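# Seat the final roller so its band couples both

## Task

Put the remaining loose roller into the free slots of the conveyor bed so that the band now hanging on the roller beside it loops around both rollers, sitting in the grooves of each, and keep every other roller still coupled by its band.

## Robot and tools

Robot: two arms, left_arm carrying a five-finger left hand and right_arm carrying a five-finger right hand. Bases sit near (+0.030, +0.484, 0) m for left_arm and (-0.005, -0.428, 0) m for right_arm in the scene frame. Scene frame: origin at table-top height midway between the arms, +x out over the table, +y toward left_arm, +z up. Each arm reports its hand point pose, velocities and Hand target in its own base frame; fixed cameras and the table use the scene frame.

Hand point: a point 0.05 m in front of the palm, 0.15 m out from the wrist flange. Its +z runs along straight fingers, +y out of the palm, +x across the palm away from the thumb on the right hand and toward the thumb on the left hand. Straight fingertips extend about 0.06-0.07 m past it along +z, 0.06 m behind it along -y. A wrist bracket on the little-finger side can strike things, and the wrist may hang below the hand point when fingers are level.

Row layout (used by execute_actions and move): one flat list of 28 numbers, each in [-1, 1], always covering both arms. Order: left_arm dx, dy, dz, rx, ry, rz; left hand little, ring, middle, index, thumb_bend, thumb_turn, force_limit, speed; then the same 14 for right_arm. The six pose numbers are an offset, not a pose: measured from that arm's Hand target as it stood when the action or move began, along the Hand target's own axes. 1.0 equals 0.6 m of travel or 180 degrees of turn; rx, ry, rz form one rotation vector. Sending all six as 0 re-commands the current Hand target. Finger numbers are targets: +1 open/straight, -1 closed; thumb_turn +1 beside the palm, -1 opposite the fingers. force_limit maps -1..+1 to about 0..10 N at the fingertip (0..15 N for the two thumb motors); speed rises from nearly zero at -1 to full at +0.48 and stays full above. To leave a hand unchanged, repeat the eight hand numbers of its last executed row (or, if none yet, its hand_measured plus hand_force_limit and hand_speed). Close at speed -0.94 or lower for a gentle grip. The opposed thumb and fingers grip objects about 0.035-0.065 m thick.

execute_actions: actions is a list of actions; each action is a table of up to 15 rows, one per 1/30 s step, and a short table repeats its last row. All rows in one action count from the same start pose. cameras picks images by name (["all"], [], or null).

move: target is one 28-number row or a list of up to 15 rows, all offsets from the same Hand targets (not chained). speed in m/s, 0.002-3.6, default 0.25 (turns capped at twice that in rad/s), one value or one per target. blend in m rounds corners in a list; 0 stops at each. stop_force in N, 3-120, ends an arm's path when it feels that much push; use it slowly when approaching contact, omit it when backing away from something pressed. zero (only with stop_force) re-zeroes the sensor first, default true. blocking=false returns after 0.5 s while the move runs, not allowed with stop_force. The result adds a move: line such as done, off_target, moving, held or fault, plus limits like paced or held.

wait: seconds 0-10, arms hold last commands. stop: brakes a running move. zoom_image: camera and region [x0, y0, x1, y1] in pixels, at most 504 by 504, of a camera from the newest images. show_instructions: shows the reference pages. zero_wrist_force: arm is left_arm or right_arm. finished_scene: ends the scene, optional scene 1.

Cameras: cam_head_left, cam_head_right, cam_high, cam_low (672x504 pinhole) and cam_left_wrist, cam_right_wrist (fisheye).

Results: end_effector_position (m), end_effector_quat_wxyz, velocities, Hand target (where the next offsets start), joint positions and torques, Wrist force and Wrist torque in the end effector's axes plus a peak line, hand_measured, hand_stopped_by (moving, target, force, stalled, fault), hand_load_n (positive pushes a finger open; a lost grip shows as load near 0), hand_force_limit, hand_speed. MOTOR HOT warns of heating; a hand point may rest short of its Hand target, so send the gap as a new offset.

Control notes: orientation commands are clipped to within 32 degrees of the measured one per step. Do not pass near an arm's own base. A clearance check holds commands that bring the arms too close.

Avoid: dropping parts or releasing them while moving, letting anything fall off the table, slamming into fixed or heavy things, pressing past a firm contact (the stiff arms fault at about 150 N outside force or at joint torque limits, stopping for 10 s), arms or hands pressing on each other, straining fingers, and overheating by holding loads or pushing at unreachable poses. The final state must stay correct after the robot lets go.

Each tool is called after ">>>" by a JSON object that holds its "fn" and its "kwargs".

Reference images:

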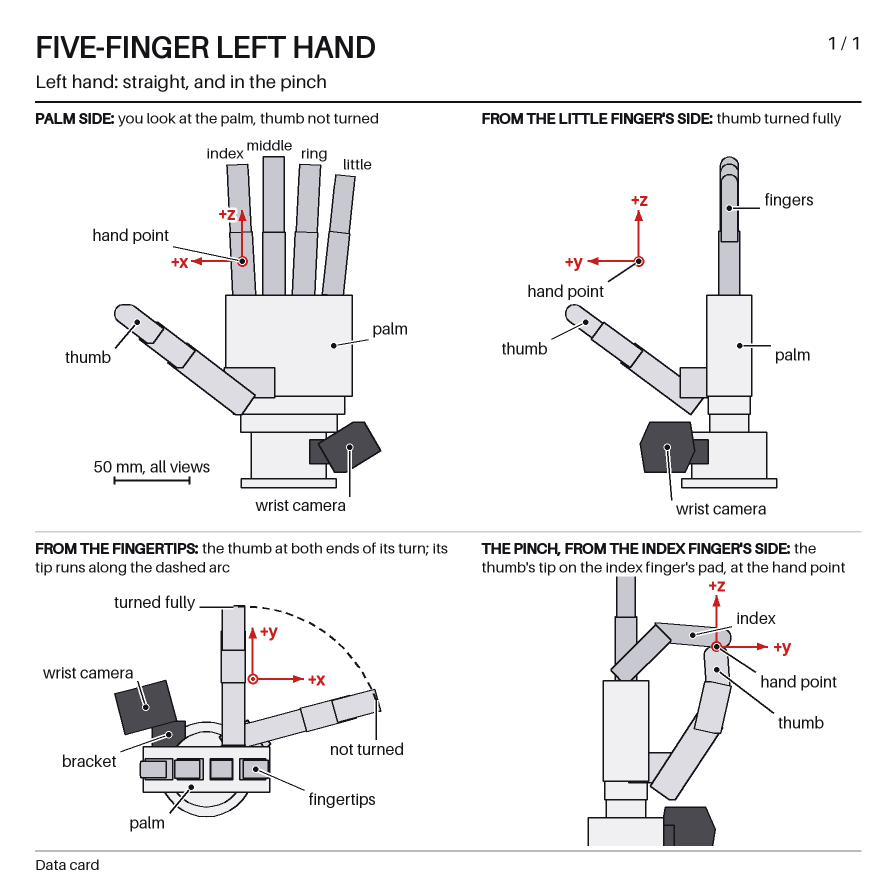

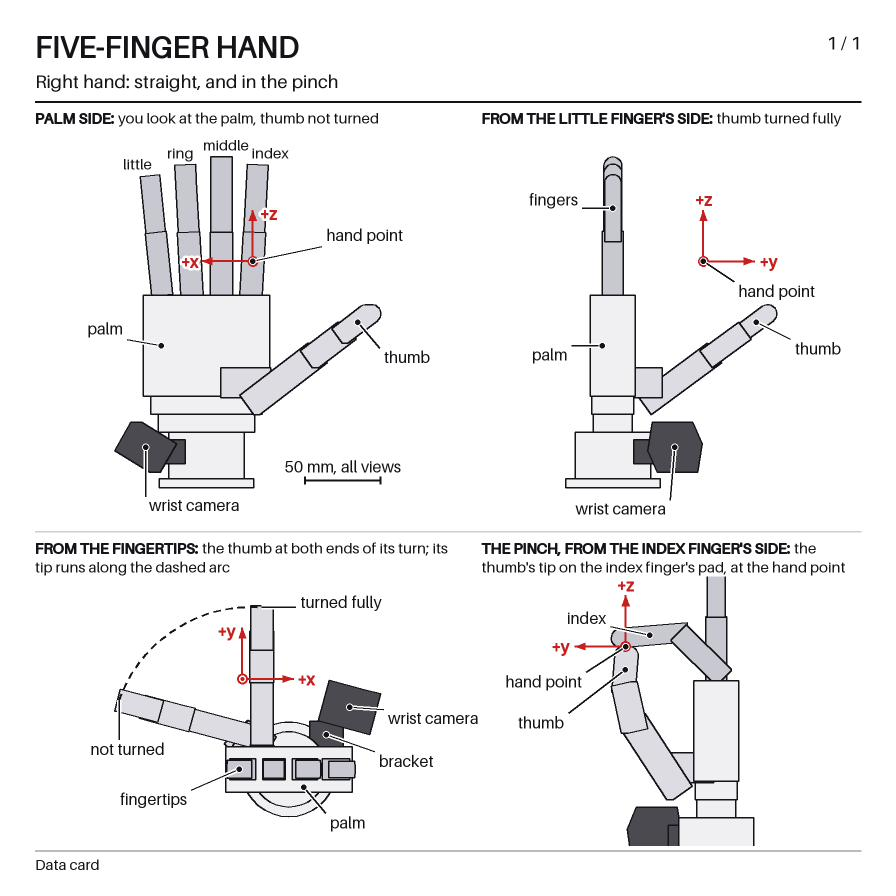

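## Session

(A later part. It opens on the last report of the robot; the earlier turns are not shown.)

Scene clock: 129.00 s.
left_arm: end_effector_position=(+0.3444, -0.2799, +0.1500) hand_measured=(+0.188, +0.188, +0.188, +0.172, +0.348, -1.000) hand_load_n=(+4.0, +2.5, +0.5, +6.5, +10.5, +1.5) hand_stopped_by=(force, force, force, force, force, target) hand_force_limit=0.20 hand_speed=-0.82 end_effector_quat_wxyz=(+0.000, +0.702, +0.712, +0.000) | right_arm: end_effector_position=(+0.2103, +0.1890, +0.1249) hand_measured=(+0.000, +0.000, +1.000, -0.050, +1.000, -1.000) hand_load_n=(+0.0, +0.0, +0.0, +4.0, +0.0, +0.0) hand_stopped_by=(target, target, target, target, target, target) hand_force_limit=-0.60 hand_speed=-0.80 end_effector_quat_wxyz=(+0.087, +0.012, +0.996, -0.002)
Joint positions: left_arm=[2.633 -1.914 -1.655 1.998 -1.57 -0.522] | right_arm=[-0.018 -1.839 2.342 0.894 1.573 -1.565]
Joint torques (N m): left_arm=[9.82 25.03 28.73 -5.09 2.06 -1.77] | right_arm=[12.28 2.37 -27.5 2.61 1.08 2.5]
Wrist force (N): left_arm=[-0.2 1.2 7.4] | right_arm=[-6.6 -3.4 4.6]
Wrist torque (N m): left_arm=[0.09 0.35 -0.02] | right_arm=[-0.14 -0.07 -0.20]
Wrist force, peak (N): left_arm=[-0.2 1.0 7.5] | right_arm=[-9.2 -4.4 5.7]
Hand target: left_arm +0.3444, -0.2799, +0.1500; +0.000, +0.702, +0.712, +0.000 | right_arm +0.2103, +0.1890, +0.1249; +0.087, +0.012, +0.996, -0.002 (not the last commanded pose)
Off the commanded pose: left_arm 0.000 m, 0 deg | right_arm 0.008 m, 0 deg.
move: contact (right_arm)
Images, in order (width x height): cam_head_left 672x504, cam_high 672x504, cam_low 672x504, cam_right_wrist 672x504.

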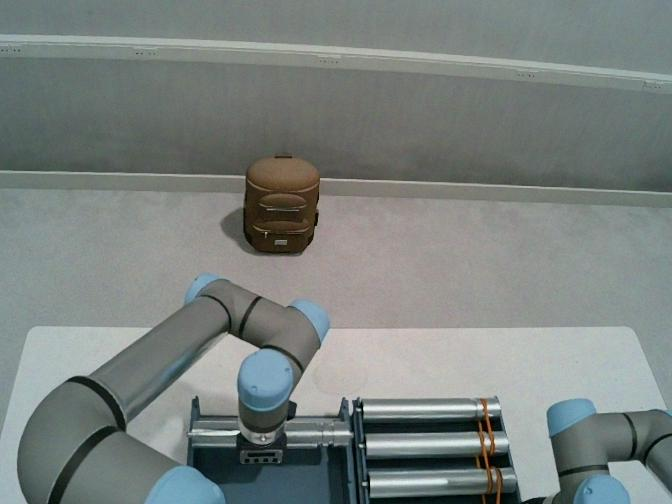

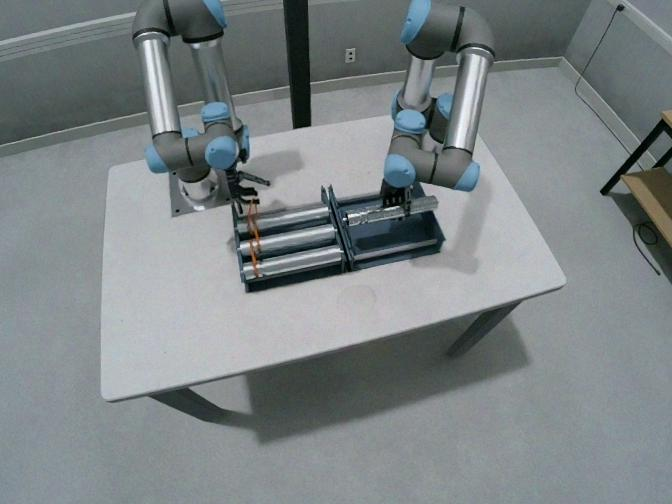

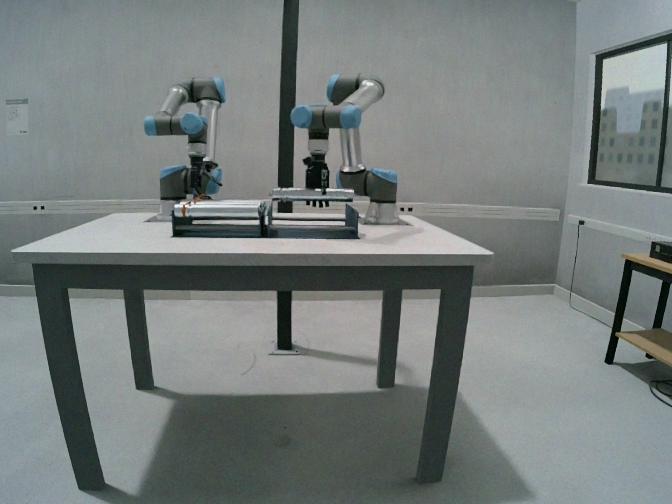

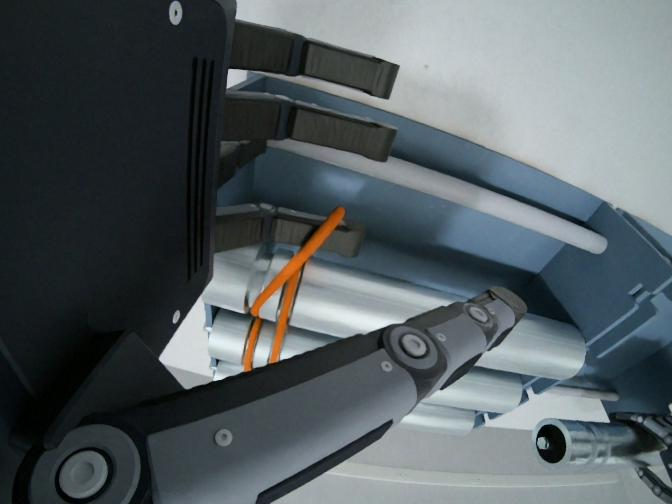

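>>> {"fn": "move", "kwargs": {"target": [[0,0,0,0,0,0,-0.6,-0.6,-0.6,-0.6,-0.6,-1,0.2,-0.82, 0,0,0,0,0,0,0,0,0,-0.05,1,-1,-0.6,-0.3],[0,0,0,0,0,0,-0.6,-0.6,-0.6,-0.6,-0.6,-1,0.2,-0.82, -0.0228,-0.03,-0.0293,0,0,0,0,0,0,-0.05,1,-1,-0.6,-0.3]], "speed": 0.05, "cameras": ["cam_right_wrist","cam_high","cam_low"]}}

>>> {"fn": "zoom_image", "kwargs": {"camera": "cam_high", "region": [225, 180, 285, 240]}}

>>> {"fn": "zoom_image", "kwargs": {"camera": "cam_low", "region": [165, 170, 235, 240]}}

Scene clock: 135.07 s.
left_arm: end_effector_position=(+0.3444, -0.2799, +0.1500) hand_measured=(+0.188, +0.188, +0.188, +0.172, +0.348, -1.000) hand_load_n=(+4.0, +3.0, +0.0, +6.5, +10.5, +1.5) hand_stopped_by=(force, force, force, force, force, target) hand_force_limit=0.20 hand_speed=-0.82 end_effector_quat_wxyz=(+0.000, +0.702, +0.712, +0.000) | right_arm: end_effector_position=(+0.2203, +0.1708, +0.1446) hand_measured=(+0.000, +0.000, +0.000, -0.050, +1.000, -1.000) hand_load_n=(+0.0, +0.0, +0.0, +3.5, +0.0, +0.0) hand_stopped_by=(target, target, target, target, target, target) hand_force_limit=-0.60 hand_speed=-0.30 end_effector_quat_wxyz=(+0.087, +0.012, +0.996, -0.002)
Joint positions: left_arm=[2.633 -1.914 -1.655 1.998 -1.57 -0.522] | right_arm=[-0.151 -1.886 2.316 0.967 1.55 -1.696]
Joint torques (N m): left_arm=[10.09 24.43 29.26 -4.9 2.19 -1.6] | right_arm=[-7.97 -9.85 -30.74 4.66 -1.71 -3.17]
Wrist force (N): left_arm=[-0.3 1.1 7.1] | right_arm=[-3.6 -1.7 4.0]
Wrist torque (N m): left_arm=[0.10 0.34 -0.01] | right_arm=[-0.12 -0.03 -0.04]
Wrist force, peak (N): left_arm=[-0.3 1.0 7.6] | right_arm=[-6.7 -3.8 4.8]
Hand target: left_arm +0.3444, -0.2799, +0.1500; +0.000, +0.702, +0.712, +0.000 | right_arm +0.2203, +0.1708, +0.1446; +0.087, +0.012, +0.996, -0.002
Off the commanded pose: left_arm 0.000 m, 0 deg | right_arm 0.000 m, 0 deg.
move: done
Images, in order (width x height): cam_high 672x504, cam_low 672x504, cam_right_wrist 672x504.

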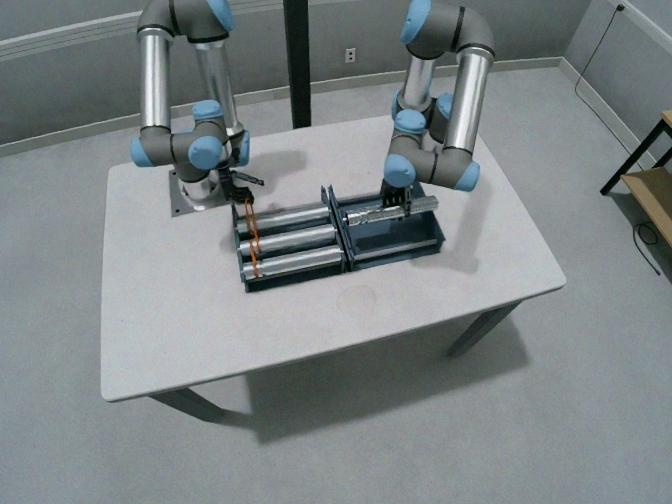

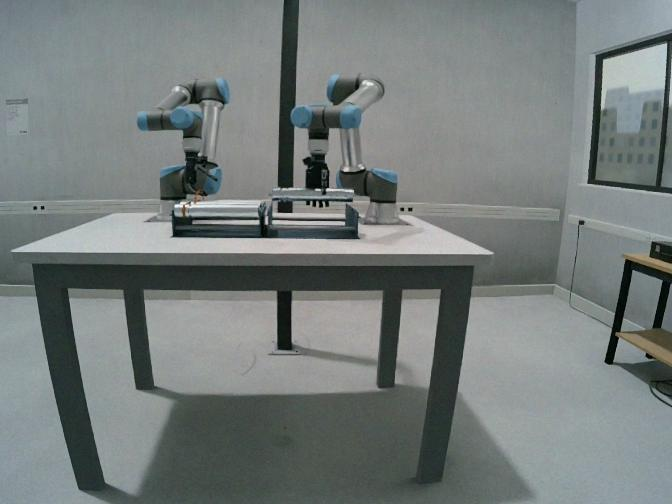

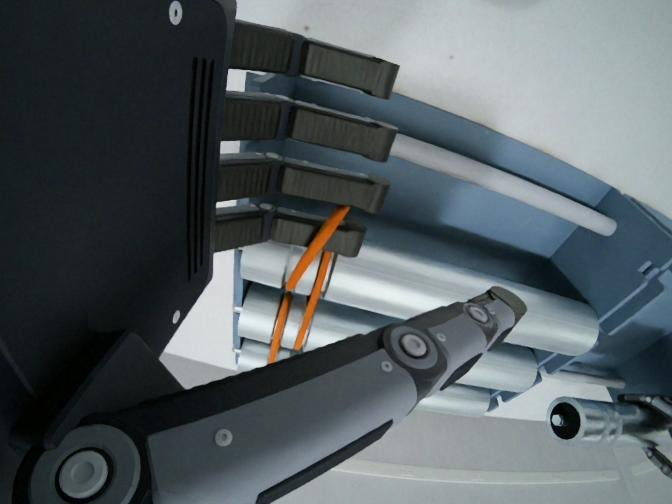

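Scaled by 8.400 from the camera's 672x504 image, which has a finer 960x720 frame.

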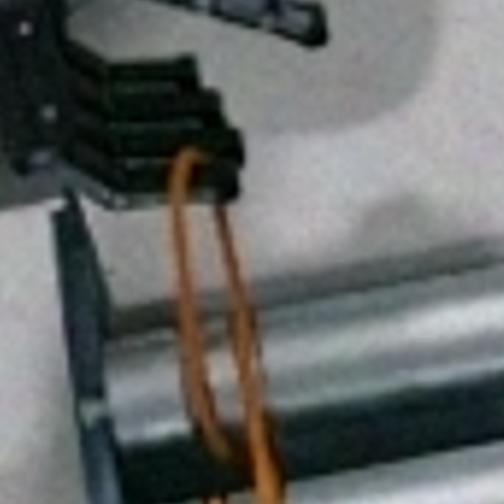

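Scaled by 7.200 from the camera's 672x504 image, which has a finer 960x720 frame.

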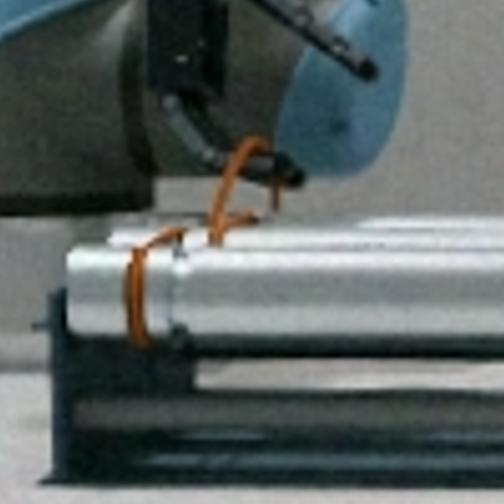

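>>> {"fn": "execute_actions", "kwargs": {"actions": []}}

Scene clock: 135.83 s.
left_arm: end_effector_position=(+0.3444, -0.2799, +0.1500) hand_measured=(+0.188, +0.188, +0.188, +0.172, +0.348, -1.000) hand_load_n=(+4.0, +2.5, +0.0, +6.5, +10.5, +1.0) hand_stopped_by=(force, force, force, force, force, target) hand_force_limit=0.20 hand_speed=-0.82 end_effector_quat_wxyz=(+0.000, +0.702, +0.712, +0.000) | right_arm: end_effector_position=(+0.2203, +0.1708, +0.1446) hand_measured=(+0.000, +0.000, +0.000, -0.050, +1.000, -1.000) hand_load_n=(+0.0, +0.0, +0.0, +3.0, +0.0, +0.0) hand_stopped_by=(target, target, target, target, target, target) hand_force_limit=-0.60 hand_speed=-0.30 end_effector_quat_wxyz=(+0.087, +0.012, +0.996, -0.002)
Joint positions: left_arm=[2.633 -1.914 -1.655 1.998 -1.57 -0.522] | right_arm=[-0.152 -1.886 2.316 0.967 1.55 -1.696]
Joint velocities: within noise
Joint torques (N m): left_arm=[10.97 23.63 30.89 -5.17 1.92 -1.51] | right_arm=[-9.21 -10.08 -30.3 4.71 -1.56 -2.97]
Wrist force (N): left_arm=[-0.2 1.1 7.0] | right_arm=[-3.5 -1.6 4.1]
Wrist torque (N m): left_arm=[0.11 0.32 -0.01] | right_arm=[-0.12 -0.05 -0.03]
Wrist force, peak (N): left_arm=[-0.4 1.1 7.4] | right_arm=[-3.8 -1.8 4.3]
Hand target: left_arm +0.3444, -0.2799, +0.1500; +0.000, +0.702, +0.712, +0.000 | right_arm +0.2203, +0.1708, +0.1446; +0.087, +0.012, +0.996, -0.002
Off the commanded pose: left_arm 0.000 m, 0 deg | right_arm 0.000 m, 0 deg.

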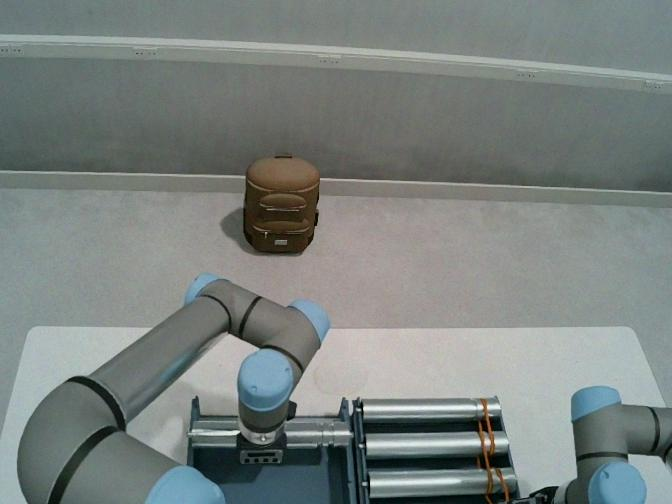

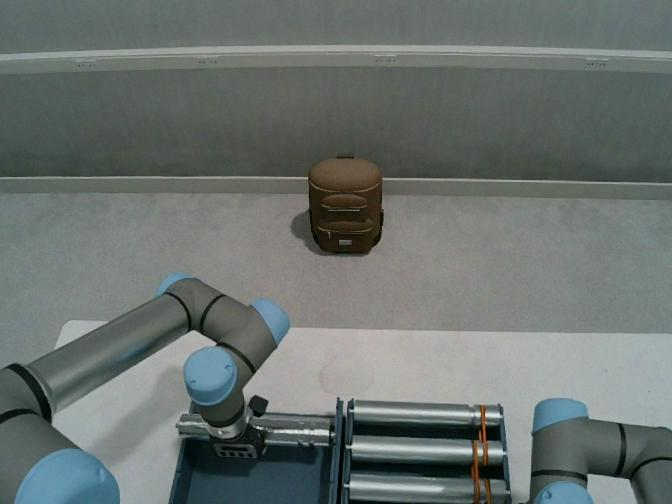

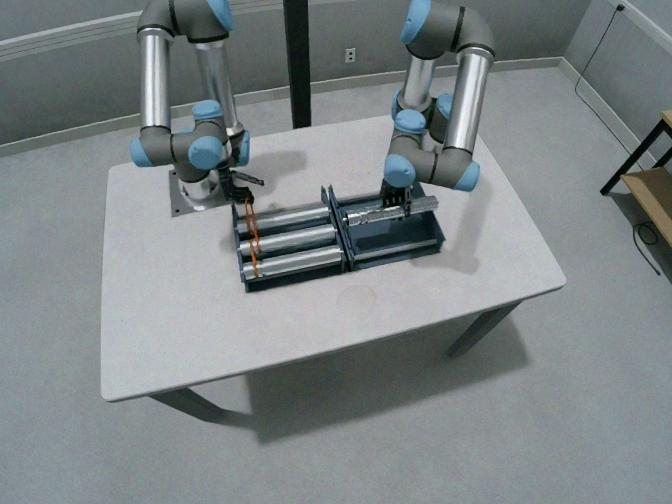

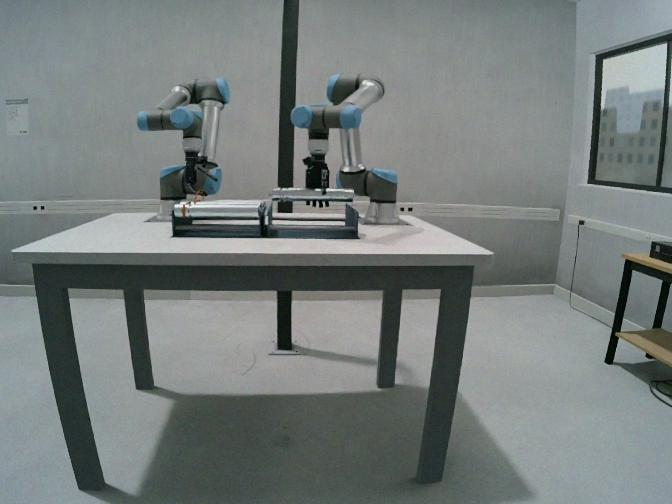

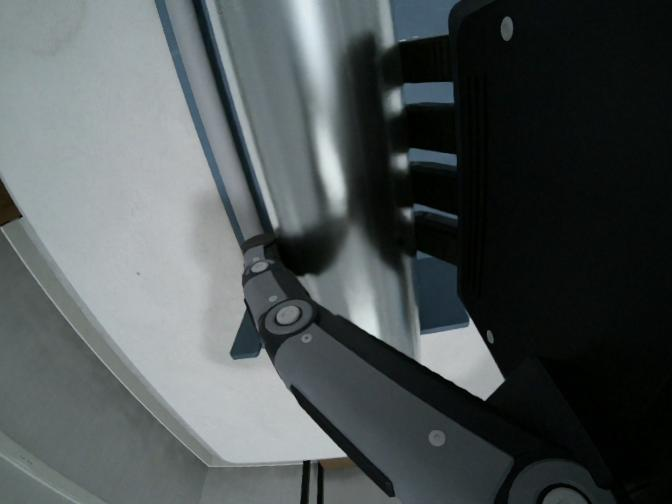

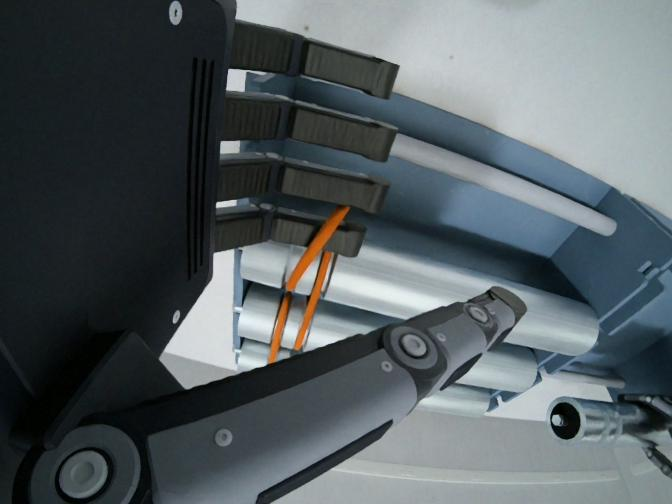

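>>> {"fn": "move", "kwargs": {"target": [0,0,0,0,0,0,-0.6,-0.6,-0.6,-0.6,-0.6,-1,0.2,-0.82, 0.00473,0,-0.00468,0,0,0,-0.8,-0.8,-0.8,-0.05,1,-1,-0.6,-0.3], "speed": 0.03, "cameras": ["cam_right_wrist","cam_high"]}}

Scene clock: 140.57 s.
left_arm: end_effector_position=(+0.3444, -0.2799, +0.1500) hand_measured=(+0.188, +0.188, +0.188, +0.172, +0.348, -1.000) hand_load_n=(+4.0, +2.5, +0.0, +6.5, +11.0, +1.5) hand_stopped_by=(force, force, force, force, force, target) hand_force_limit=0.20 hand_speed=-0.82 end_effector_quat_wxyz=(+0.000, +0.702, +0.712, +0.000) | right_arm: end_effector_position=(+0.2171, +0.1709, +0.1468) hand_measured=(-0.800, -0.800, -0.800, -0.050, +1.000, -1.000) hand_load_n=(+0.0, +0.0, +0.0, +7.5, +0.0, +0.0) hand_stopped_by=(target, target, target, target, target, target) hand_force_limit=-0.60 hand_speed=-0.30 end_effector_quat_wxyz=(+0.087, +0.012, +0.996, -0.002)
Joint positions: left_arm=[2.633 -1.914 -1.655 1.998 -1.57 -0.522] | right_arm=[-0.155 -1.9 2.319 0.979 1.549 -1.7]
Joint torques (N m): left_arm=[9.43 24.26 31.48 -5.25 1.84 -1.67] | right_arm=[-9.35 -9.44 -2.32 5.63 -1.86 -3.27]
Wrist force (N): left_arm=[-0.3 1.0 7.0] | right_arm=[-7.1 -1.9 7.9]
Wrist torque (N m): left_arm=[0.09 0.35 -0.01] | right_arm=[-0.17 -0.06 -0.09]
Wrist force, peak (N): left_arm=[-0.4 1.2 7.4] | right_arm=[-7.2 -2.2 7.9]
Hand target: left_arm +0.3444, -0.2799, +0.1500; +0.000, +0.702, +0.712, +0.000 | right_arm +0.2170, +0.1709, +0.1468; +0.087, +0.012, +0.996, -0.002
Off the commanded pose: left_arm 0.000 m, 0 deg | right_arm 0.000 m, 0 deg.
move: done
Images, in order (width x height): cam_high 672x504, cam_right_wrist 672x504.

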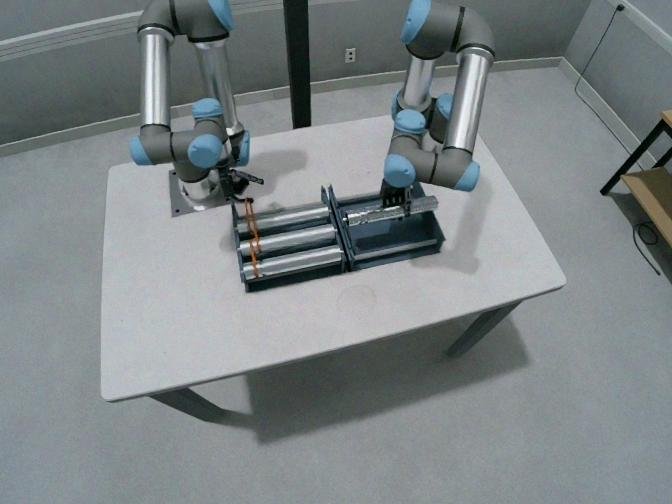

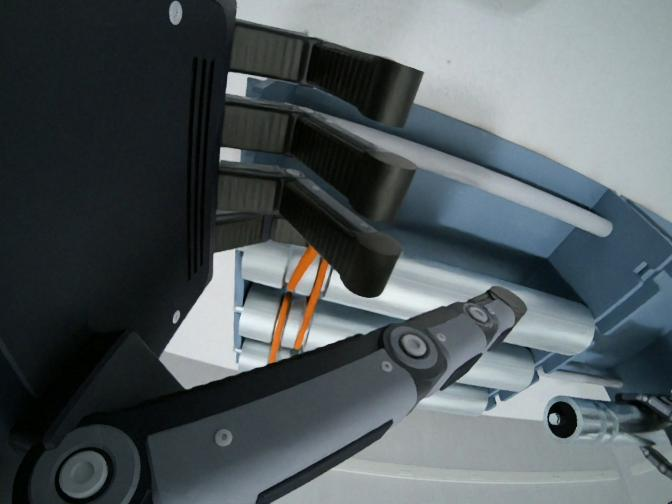

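>>> {"fn": "zoom_image", "kwargs": {"camera": "cam_high", "region": [225, 170, 285, 230]}}

>>> {"fn": "zoom_image", "kwargs": {"camera": "cam_right_wrist", "region": [210, 200, 410, 350]}}

Scaled by 8.400 from the camera's 672x504 image, which has a finer 960x720 frame.

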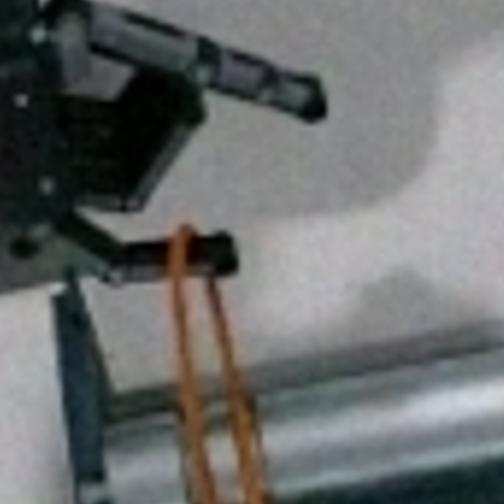

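Scaled by 2.520 from the camera's 672x504 image, which has a finer 960x720 frame.

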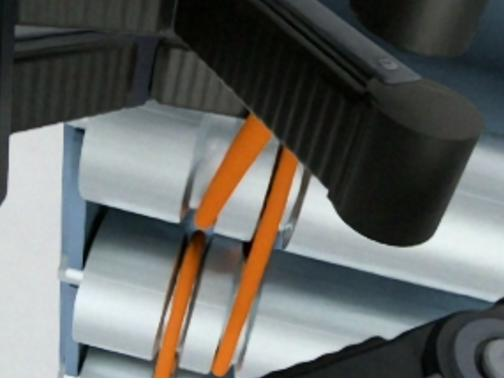

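>>> {"fn": "move", "kwargs": {"target": [[0,0,-0.0667,0,0,0,-0.6,-0.6,-0.6,-0.6,-0.6,-1,0.2,-0.82, 0,0,0,0,0,0,-0.8,-0.8,-0.8,-0.05,1,-1,-0.6,-0.3],[-0.25,-0.2017,-0.0367,0,0.0111,-0.0278,-0.6,-0.6,-0.6,-0.6,-0.6,-1,0.2,-0.82, 0,0,0,0,0,0,-0.8,-0.8,-0.8,-0.05,1,-1,-0.6,-0.3]], "speed": [0.08,0.12], "blend": [0.02,0], "cameras": ["cam_high","cam_left_wrist","cam_right_wrist","cam_low","cam_head_left"]}}

Scene clock: 149.30 s.
left_arm: end_effector_position=(+0.2254, -0.4314, +0.1721) hand_measured=(+0.188, +0.188, +0.188, +0.172, +0.348, -1.000) hand_load_n=(+4.5, +3.0, +0.0, +6.5, +11.0, +1.0) hand_stopped_by=(force, force, force, force, force, target) hand_force_limit=0.20 hand_speed=-0.82 end_effector_quat_wxyz=(-0.012, +0.671, +0.742, +0.012) | right_arm: end_effector_position=(+0.2170, +0.1709, +0.1468) hand_measured=(-0.800, -0.800, -0.800, -0.050, +1.000, -1.000) hand_load_n=(+0.0, +0.0, +0.0, +7.0, +0.0, +0.0) hand_stopped_by=(target, target, target, target, target, target) hand_force_limit=-0.60 hand_speed=-0.30 end_effector_quat_wxyz=(+0.087, +0.012, +0.996, -0.002)
Joint positions: left_arm=[2.178 -2.093 -1.341 1.833 -1.589 -1.064] | right_arm=[-0.155 -1.9 2.319 0.979 1.549 -1.7]
Joint torques (N m): left_arm=[-13.22 27.52 32.25 -5.35 -3.26 -2.14] | right_arm=[-8.67 -9.82 -2.51 5.96 -1.73 -3.25]
Wrist force (N): left_arm=[-0.6 1.1 6.9] | right_arm=[-7.3 -1.8 8.0]
Wrist torque (N m): left_arm=[0.04 0.36 -0.03] | right_arm=[-0.16 -0.05 -0.09]
Wrist force, peak (N): left_arm=[-0.4 1.2 8.3] | right_arm=[-7.4 -2.1 8.3]
Hand target: left_arm +0.2254, -0.4315, +0.1721; -0.012, +0.671, +0.742, +0.012 | right_arm +0.2170, +0.1709, +0.1468; +0.087, +0.012, +0.996, -0.002
Off the commanded pose: left_arm 0.000 m, 0 deg | right_arm 0.000 m, 0 deg.
move: done
Images, in order (width x height): cam_head_left 672x504, cam_high 672x504, cam_low 672x504, cam_left_wrist 672x504, cam_right_wrist 672x504.

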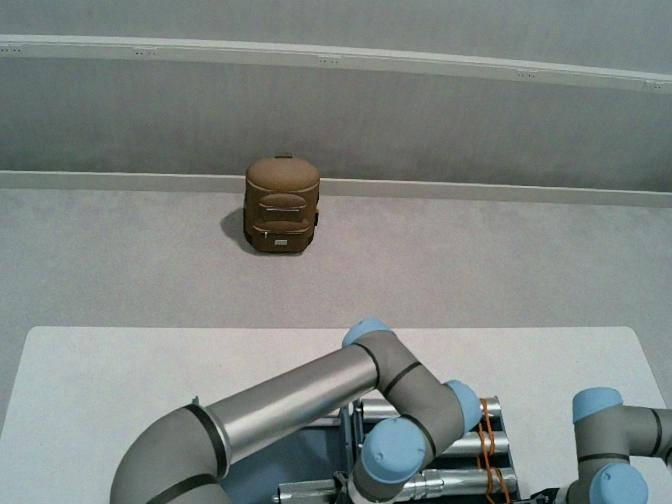

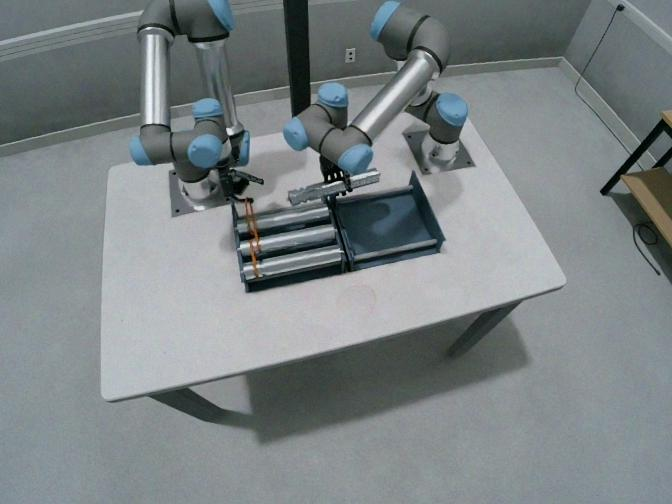

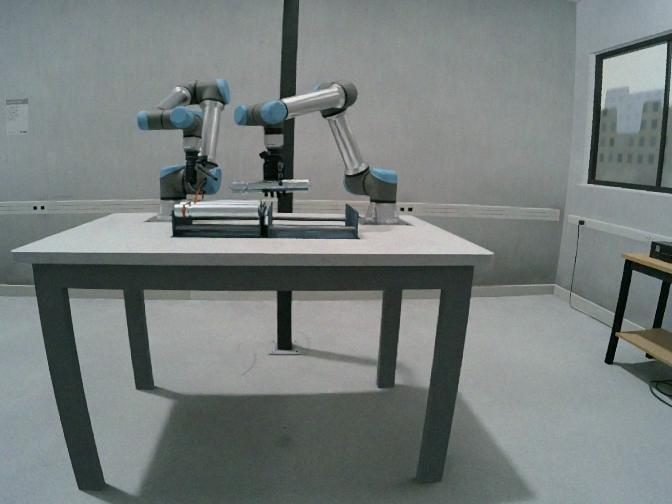

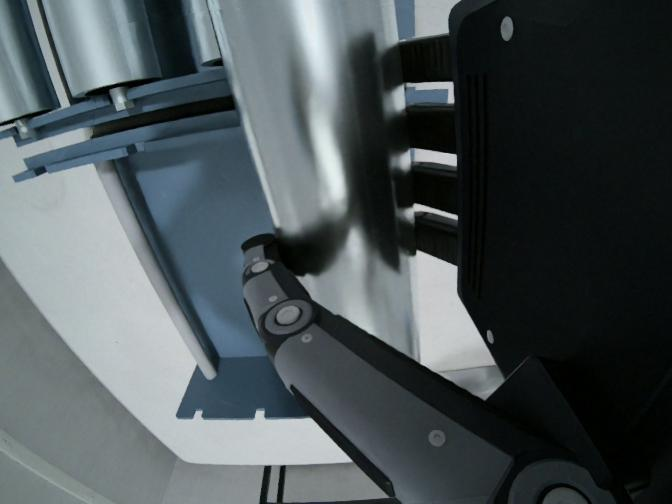

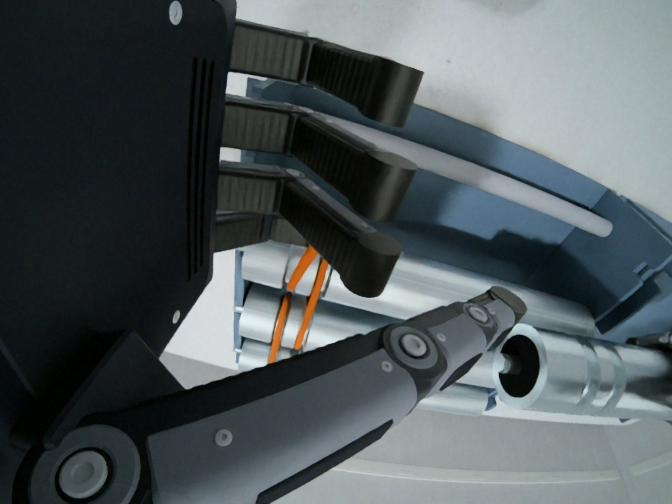

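>>> {"fn": "zoom_image", "kwargs": {"camera": "cam_right_wrist", "region": [440, 270, 672, 444]}}

Scaled by 2.172 from the camera's 672x504 image, which has a finer 960x720 frame.

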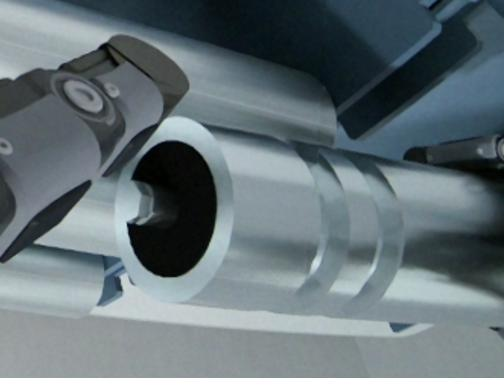

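>>> {"fn": "move", "kwargs": {"target": [-0.06,-0.008,0,0,0,0,-0.6,-0.6,-0.6,-0.6,-0.6,-1,0.2,-0.82, -0.0033,-0.0041,-0.0152,-0.0444,0,-0.0278,-0.8,-0.8,-0.8,-0.05,1,-1,-0.6,-0.3], "speed": 0.06, "cameras": ["cam_high","cam_right_wrist","cam_left_wrist"]}}

>>> {"fn": "zoom_image", "kwargs": {"camera": "cam_high", "region": [225, 165, 305, 225]}}

>>> {"fn": "zoom_image", "kwargs": {"camera": "cam_right_wrist", "region": [210, 200, 550, 400]}}

Scene clock: 151.63 s.
left_arm: end_effector_position=(+0.2242, -0.4677, +0.1708) hand_measured=(+0.188, +0.188, +0.188, +0.172, +0.348, -1.000) hand_load_n=(+4.5, +3.0, +0.0, +6.5, +11.0, +1.5) hand_stopped_by=(force, force, force, force, force, target) hand_force_limit=0.20 hand_speed=-0.82 end_effector_quat_wxyz=(-0.012, +0.671, +0.742, +0.012) | right_arm: end_effector_position=(+0.2173, +0.1684, +0.1562) hand_measured=(-0.800, -0.800, -0.800, -0.050, +1.000, -1.000) hand_load_n=(+0.0, +0.0, +0.0, +8.0, +0.0, +0.0) hand_stopped_by=(target, target, target, target, target, target) hand_force_limit=-0.60 hand_speed=-0.30 end_effector_quat_wxyz=(+0.087, -0.037, +0.993, +0.064)
Joint positions: left_arm=[2.137 -2.177 -1.209 1.785 -1.588 -1.106] | right_arm=[-0.468 -1.952 2.372 1.058 1.374 -2.106]
Joint torques (N m): left_arm=[-13.32 29.34 32.91 -5.34 2.3 -1.88] | right_arm=[-8.84 -7.77 -1.97 6.39 -1.58 -3.41]
Wrist force (N): left_arm=[-0.9 1.4 6.4] | right_arm=[-8.6 -4.3 8.3]
Wrist torque (N m): left_arm=[0.12 0.35 -0.05] | right_arm=[-0.27 -0.08 -0.13]
Wrist force, peak (N): left_arm=[-0.7 1.3 7.4] | right_arm=[-9.2 -4.4 9.2]
Hand target: left_arm +0.2242, -0.4677, +0.1708; -0.012, +0.671, +0.742, +0.012 | right_arm +0.2173, +0.1684, +0.1562; +0.087, -0.037, +0.993, +0.064
Off the commanded pose: left_arm 0.000 m, 0 deg | right_arm 0.000 m, 0 deg.
move: done
Images, in order (width x height): cam_high 672x504, cam_left_wrist 672x504, cam_right_wrist 672x504.

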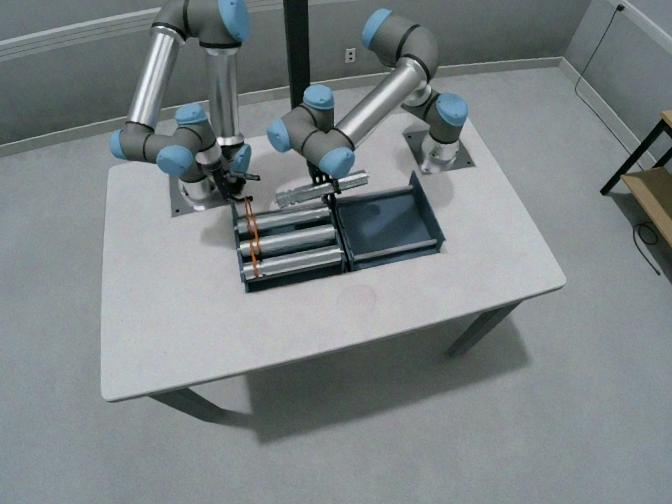

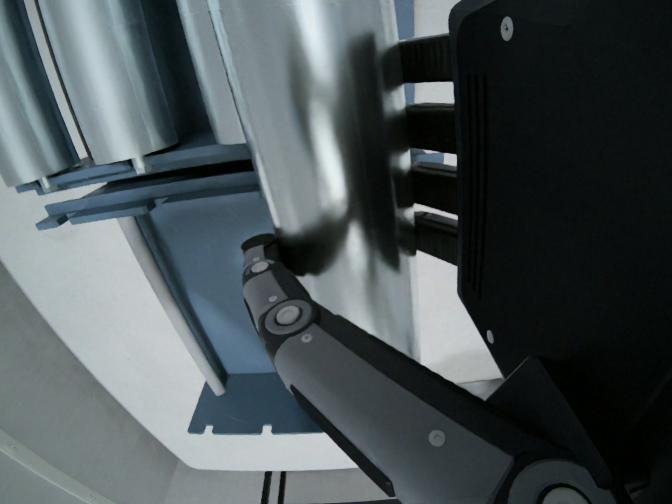

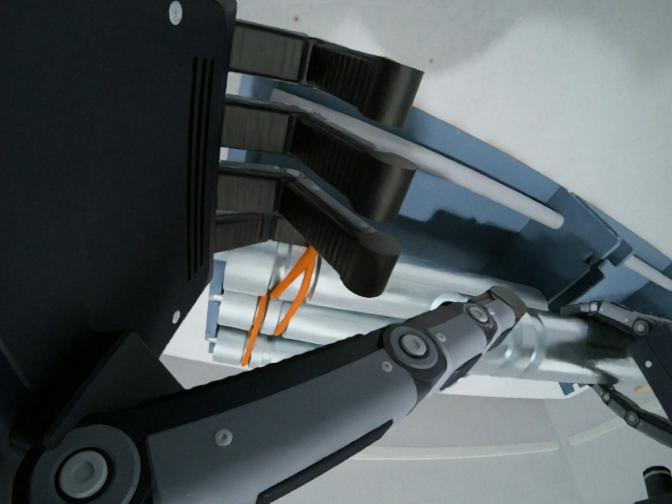

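Scaled by 6.300 from the camera's 672x504 image, which has a finer 960x720 frame.

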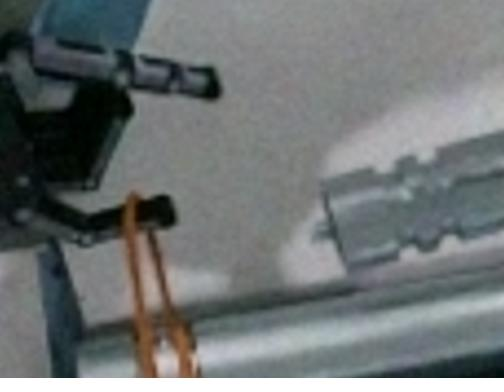

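Scaled by 1.482 from the camera's 672x504 image, which has a finer 960x720 frame.

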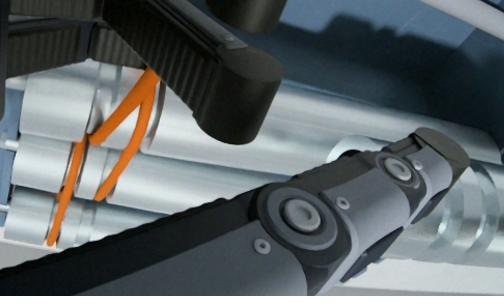

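>>> {"fn": "move", "kwargs": {"target": [0,0,0,0,0,0,-0.6,-0.6,-0.6,-0.6,-0.6,-1,0.2,-0.82, 0,0,0,0,0,0,-0.8,-0.8,-0.8,-0.05,1,1,-0.6,0.2], "speed": 0.06, "cameras": ["cam_right_wrist","cam_high"]}}

>>> {"fn": "zoom_image", "kwargs": {"camera": "cam_right_wrist", "region": [200, 180, 600, 480]}}

Scene clock: 153.13 s.
left_arm: end_effector_position=(+0.2242, -0.4677, +0.1708) hand_measured=(+0.188, +0.188, +0.188, +0.172, +0.348, -1.000) hand_load_n=(+4.5, +3.0, +0.0, +6.5, +10.5, +1.5) hand_stopped_by=(force, force, force, force, force, target) hand_force_limit=0.20 hand_speed=-0.82 end_effector_quat_wxyz=(-0.012, +0.671, +0.742, +0.012) | right_arm: end_effector_position=(+0.2173, +0.1684, +0.1562) hand_measured=(-0.800, -0.800, -0.800, -0.050, +1.000, +1.000) hand_load_n=(+0.5, +0.0, +0.0, +7.5, +0.0, +0.0) hand_stopped_by=(target, target, target, target, target, target) hand_force_limit=-0.60 hand_speed=0.20 end_effector_quat_wxyz=(+0.087, -0.037, +0.993, +0.064)
Joint positions: left_arm=[2.137 -2.177 -1.209 1.785 -1.588 -1.106] | right_arm=[-0.469 -1.952 2.373 1.058 1.374 -2.106]
Joint torques (N m): left_arm=[-13.26 29.15 32.09 -5.17 0.99 -1.95] | right_arm=[-7.79 -7.36 -1.92 6.11 -1.44 -3.17]
Wrist force (N): left_arm=[-0.9 1.3 6.8] | right_arm=[-8.4 -4.2 8.2]
Wrist torque (N m): left_arm=[0.08 0.35 -0.05] | right_arm=[-0.26 -0.07 -0.13]
Wrist force, peak (N): left_arm=[-1.0 1.3 7.0] | right_arm=[-9.0 -4.4 8.6]
Hand target: left_arm +0.2242, -0.4677, +0.1708; -0.012, +0.671, +0.742, +0.012 | right_arm +0.2173, +0.1684, +0.1562; +0.087, -0.037, +0.993, +0.064
Off the commanded pose: left_arm 0.000 m, 0 deg | right_arm 0.000 m, 0 deg.
move: done
Images, in order (width x height): cam_high 672x504, cam_right_wrist 672x504.

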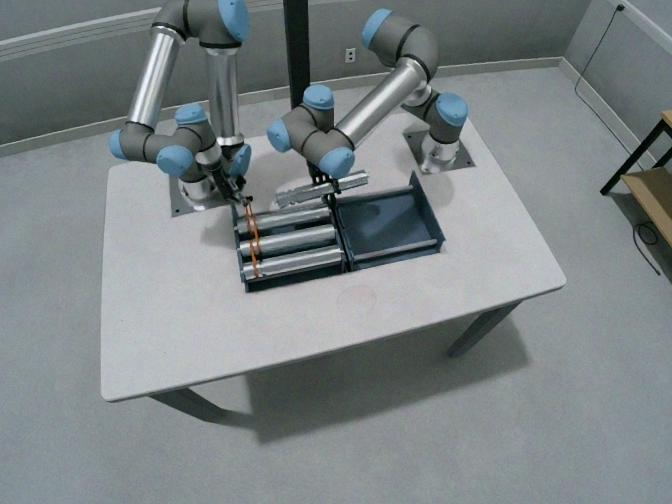

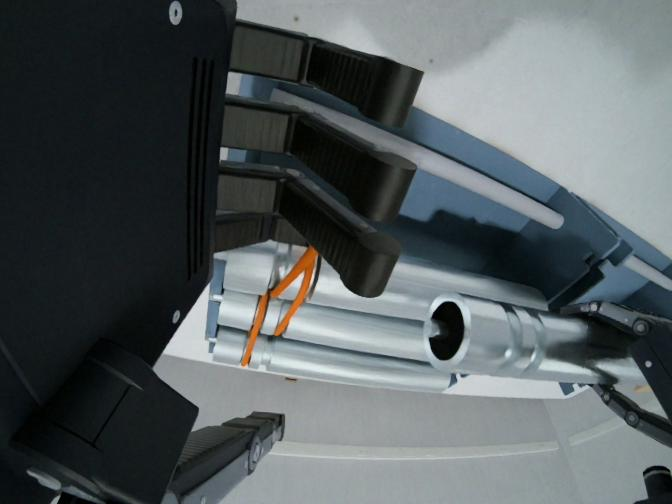

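Scaled by 1.260 from the camera's 672x504 image, which has a finer 960x720 frame.

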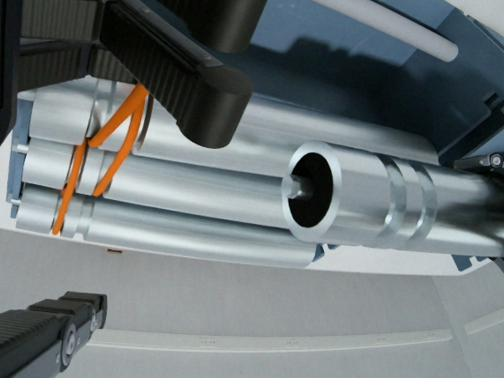

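>>> {"fn": "zoom_image", "kwargs": {"camera": "cam_right_wrist", "region": [195, 230, 335, 370]}}

Scaled by 3.600 from the camera's 672x504 image, which has a finer 960x720 frame.

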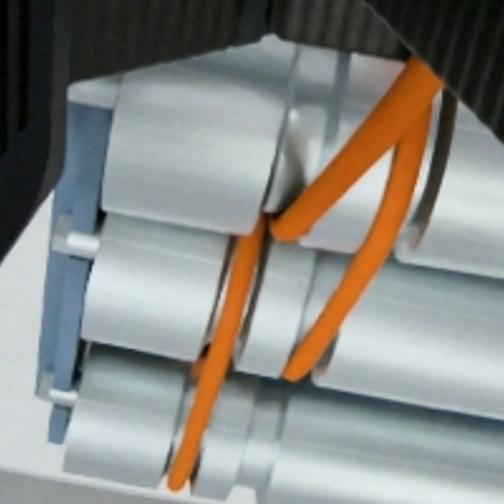

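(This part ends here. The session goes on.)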